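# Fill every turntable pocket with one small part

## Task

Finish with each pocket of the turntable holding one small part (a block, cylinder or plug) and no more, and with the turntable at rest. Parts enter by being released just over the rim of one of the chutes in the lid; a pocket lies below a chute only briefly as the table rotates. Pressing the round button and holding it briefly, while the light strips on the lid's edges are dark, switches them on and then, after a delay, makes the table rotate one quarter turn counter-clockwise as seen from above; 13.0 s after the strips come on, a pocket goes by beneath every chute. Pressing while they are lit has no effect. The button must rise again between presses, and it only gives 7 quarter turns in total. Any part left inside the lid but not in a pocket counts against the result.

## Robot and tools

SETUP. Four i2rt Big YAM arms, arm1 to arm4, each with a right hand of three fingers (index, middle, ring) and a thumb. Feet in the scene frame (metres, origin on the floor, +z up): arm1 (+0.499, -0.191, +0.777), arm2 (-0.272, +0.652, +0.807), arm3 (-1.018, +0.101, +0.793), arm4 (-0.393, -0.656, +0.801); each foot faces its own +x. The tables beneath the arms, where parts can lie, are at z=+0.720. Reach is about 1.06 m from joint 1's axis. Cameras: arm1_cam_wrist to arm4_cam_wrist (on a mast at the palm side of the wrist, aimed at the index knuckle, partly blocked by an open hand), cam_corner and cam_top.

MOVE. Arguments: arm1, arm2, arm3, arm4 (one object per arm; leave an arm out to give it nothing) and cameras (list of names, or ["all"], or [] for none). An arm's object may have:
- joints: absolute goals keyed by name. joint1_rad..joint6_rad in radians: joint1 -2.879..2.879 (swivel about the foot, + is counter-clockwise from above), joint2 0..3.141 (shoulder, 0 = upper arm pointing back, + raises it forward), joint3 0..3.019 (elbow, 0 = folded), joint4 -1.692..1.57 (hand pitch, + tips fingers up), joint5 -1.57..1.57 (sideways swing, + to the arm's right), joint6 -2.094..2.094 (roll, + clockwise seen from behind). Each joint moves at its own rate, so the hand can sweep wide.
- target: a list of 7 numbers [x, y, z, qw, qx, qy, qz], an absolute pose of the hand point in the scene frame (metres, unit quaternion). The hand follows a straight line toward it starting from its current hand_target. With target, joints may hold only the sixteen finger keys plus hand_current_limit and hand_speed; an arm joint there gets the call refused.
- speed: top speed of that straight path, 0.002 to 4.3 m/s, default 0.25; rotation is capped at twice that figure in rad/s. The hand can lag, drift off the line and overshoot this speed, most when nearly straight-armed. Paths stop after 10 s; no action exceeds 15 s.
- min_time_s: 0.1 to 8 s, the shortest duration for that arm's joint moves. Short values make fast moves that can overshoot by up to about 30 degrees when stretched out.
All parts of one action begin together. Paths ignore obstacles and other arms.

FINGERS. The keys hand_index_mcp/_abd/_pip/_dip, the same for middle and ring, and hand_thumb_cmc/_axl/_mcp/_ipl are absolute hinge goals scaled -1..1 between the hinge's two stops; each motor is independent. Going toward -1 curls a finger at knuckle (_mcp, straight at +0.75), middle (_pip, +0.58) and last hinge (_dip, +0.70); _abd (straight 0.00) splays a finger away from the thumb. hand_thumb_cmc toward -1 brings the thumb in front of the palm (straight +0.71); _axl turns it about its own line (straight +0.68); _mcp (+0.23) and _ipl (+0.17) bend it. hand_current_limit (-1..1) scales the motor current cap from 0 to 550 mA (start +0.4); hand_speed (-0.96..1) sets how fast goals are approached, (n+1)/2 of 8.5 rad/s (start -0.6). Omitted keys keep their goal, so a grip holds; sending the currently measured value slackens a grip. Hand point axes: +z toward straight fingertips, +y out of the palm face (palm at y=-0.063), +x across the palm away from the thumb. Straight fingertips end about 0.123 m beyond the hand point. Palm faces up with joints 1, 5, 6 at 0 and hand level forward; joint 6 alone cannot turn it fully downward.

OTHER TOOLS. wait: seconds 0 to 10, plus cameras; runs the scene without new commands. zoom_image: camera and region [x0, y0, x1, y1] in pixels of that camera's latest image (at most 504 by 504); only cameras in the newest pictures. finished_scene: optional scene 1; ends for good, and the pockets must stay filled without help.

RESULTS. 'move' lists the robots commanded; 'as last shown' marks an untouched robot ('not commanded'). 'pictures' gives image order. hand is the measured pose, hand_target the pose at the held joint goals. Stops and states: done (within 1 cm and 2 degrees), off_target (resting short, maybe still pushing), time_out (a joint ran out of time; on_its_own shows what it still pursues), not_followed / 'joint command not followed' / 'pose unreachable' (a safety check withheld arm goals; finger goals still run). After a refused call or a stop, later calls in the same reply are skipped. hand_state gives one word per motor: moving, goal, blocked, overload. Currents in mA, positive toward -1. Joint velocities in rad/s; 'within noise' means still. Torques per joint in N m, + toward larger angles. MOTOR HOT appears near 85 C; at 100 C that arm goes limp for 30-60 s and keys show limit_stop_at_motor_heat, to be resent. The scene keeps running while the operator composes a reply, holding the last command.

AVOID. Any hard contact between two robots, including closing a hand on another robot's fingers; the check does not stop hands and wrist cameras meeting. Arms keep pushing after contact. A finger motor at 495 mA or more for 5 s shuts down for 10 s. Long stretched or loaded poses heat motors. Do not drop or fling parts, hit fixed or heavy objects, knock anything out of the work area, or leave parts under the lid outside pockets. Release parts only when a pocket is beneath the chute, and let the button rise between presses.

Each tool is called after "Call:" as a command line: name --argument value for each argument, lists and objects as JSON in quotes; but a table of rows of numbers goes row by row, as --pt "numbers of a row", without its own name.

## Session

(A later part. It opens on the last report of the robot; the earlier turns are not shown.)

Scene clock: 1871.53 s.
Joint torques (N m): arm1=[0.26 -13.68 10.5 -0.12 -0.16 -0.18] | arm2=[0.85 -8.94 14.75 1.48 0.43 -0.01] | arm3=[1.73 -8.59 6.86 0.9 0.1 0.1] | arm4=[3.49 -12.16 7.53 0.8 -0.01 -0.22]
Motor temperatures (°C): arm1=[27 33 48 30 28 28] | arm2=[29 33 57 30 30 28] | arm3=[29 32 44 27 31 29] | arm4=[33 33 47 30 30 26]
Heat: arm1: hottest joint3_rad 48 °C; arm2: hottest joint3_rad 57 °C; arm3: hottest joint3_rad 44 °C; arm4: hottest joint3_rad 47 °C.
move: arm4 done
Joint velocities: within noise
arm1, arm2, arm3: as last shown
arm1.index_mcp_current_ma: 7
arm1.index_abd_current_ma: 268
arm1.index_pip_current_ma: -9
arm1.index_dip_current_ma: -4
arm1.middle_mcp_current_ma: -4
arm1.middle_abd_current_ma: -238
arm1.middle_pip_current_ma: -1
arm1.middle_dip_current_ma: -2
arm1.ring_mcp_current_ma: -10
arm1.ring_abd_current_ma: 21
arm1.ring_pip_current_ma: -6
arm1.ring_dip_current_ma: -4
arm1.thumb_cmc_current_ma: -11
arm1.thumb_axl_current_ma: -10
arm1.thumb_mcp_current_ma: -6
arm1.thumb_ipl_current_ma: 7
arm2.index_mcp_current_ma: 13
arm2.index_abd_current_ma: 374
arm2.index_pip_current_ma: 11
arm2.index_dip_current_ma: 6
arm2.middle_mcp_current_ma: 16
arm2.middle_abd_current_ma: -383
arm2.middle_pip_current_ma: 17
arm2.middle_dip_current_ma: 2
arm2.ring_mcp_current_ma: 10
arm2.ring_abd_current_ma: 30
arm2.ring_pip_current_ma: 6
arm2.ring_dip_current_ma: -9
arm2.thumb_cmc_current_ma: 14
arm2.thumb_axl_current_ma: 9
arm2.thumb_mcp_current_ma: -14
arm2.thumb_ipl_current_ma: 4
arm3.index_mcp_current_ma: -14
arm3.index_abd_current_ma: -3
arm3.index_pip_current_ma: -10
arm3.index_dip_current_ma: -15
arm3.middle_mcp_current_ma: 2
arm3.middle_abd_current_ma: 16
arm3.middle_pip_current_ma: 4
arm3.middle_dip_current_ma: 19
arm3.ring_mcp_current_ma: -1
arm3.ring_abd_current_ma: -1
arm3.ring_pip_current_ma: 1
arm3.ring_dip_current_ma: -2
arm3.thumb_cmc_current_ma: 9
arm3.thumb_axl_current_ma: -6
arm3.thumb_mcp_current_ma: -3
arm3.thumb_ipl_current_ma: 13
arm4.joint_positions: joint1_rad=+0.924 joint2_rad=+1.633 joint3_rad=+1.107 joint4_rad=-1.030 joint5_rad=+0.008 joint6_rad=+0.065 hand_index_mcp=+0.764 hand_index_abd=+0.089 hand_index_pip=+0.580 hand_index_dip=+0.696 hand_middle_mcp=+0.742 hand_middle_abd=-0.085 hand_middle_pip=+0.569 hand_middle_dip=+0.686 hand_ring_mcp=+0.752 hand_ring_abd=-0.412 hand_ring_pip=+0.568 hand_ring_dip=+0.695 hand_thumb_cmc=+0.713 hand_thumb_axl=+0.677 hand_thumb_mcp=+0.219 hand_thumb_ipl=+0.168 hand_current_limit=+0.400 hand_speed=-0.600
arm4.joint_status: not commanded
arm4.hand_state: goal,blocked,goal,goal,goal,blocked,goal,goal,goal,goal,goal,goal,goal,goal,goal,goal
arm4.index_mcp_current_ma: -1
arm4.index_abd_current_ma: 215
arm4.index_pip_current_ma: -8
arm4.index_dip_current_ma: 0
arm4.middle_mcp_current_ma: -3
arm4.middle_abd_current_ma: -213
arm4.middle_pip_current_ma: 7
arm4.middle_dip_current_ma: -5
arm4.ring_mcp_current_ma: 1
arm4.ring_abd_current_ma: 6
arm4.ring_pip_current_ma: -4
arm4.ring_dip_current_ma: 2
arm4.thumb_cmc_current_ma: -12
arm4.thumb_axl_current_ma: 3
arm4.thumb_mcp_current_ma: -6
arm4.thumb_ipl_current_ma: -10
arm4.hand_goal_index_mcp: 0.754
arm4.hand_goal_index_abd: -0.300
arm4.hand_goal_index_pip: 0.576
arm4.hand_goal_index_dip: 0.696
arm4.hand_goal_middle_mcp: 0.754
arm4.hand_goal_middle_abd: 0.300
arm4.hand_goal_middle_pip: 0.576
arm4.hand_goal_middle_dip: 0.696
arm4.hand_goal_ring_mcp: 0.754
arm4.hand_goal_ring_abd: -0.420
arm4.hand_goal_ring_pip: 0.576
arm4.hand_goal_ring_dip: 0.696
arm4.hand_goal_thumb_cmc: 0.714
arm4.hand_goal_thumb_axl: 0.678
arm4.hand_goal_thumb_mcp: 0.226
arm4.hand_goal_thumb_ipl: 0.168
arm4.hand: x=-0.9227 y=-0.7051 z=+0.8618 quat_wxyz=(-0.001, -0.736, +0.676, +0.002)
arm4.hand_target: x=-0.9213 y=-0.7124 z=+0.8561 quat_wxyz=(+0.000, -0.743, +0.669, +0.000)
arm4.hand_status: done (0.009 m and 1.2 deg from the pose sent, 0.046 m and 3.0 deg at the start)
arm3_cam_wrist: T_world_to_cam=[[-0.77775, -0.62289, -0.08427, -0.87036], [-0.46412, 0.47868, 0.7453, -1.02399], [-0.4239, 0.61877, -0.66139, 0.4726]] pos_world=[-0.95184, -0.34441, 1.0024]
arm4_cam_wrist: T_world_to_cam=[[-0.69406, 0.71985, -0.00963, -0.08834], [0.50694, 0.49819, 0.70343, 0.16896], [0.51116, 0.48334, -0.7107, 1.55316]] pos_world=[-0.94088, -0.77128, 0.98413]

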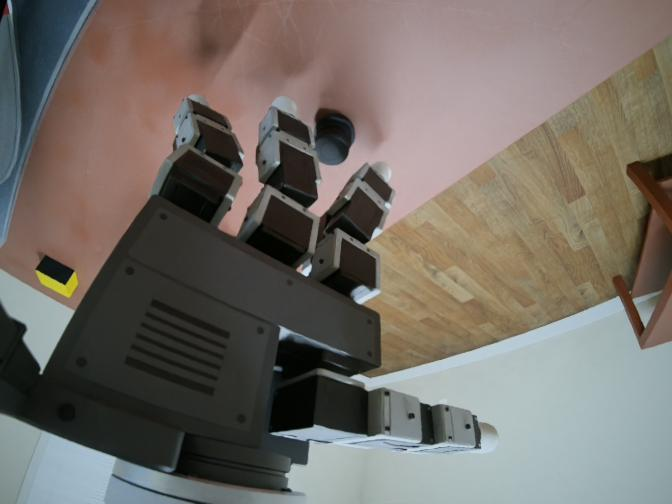

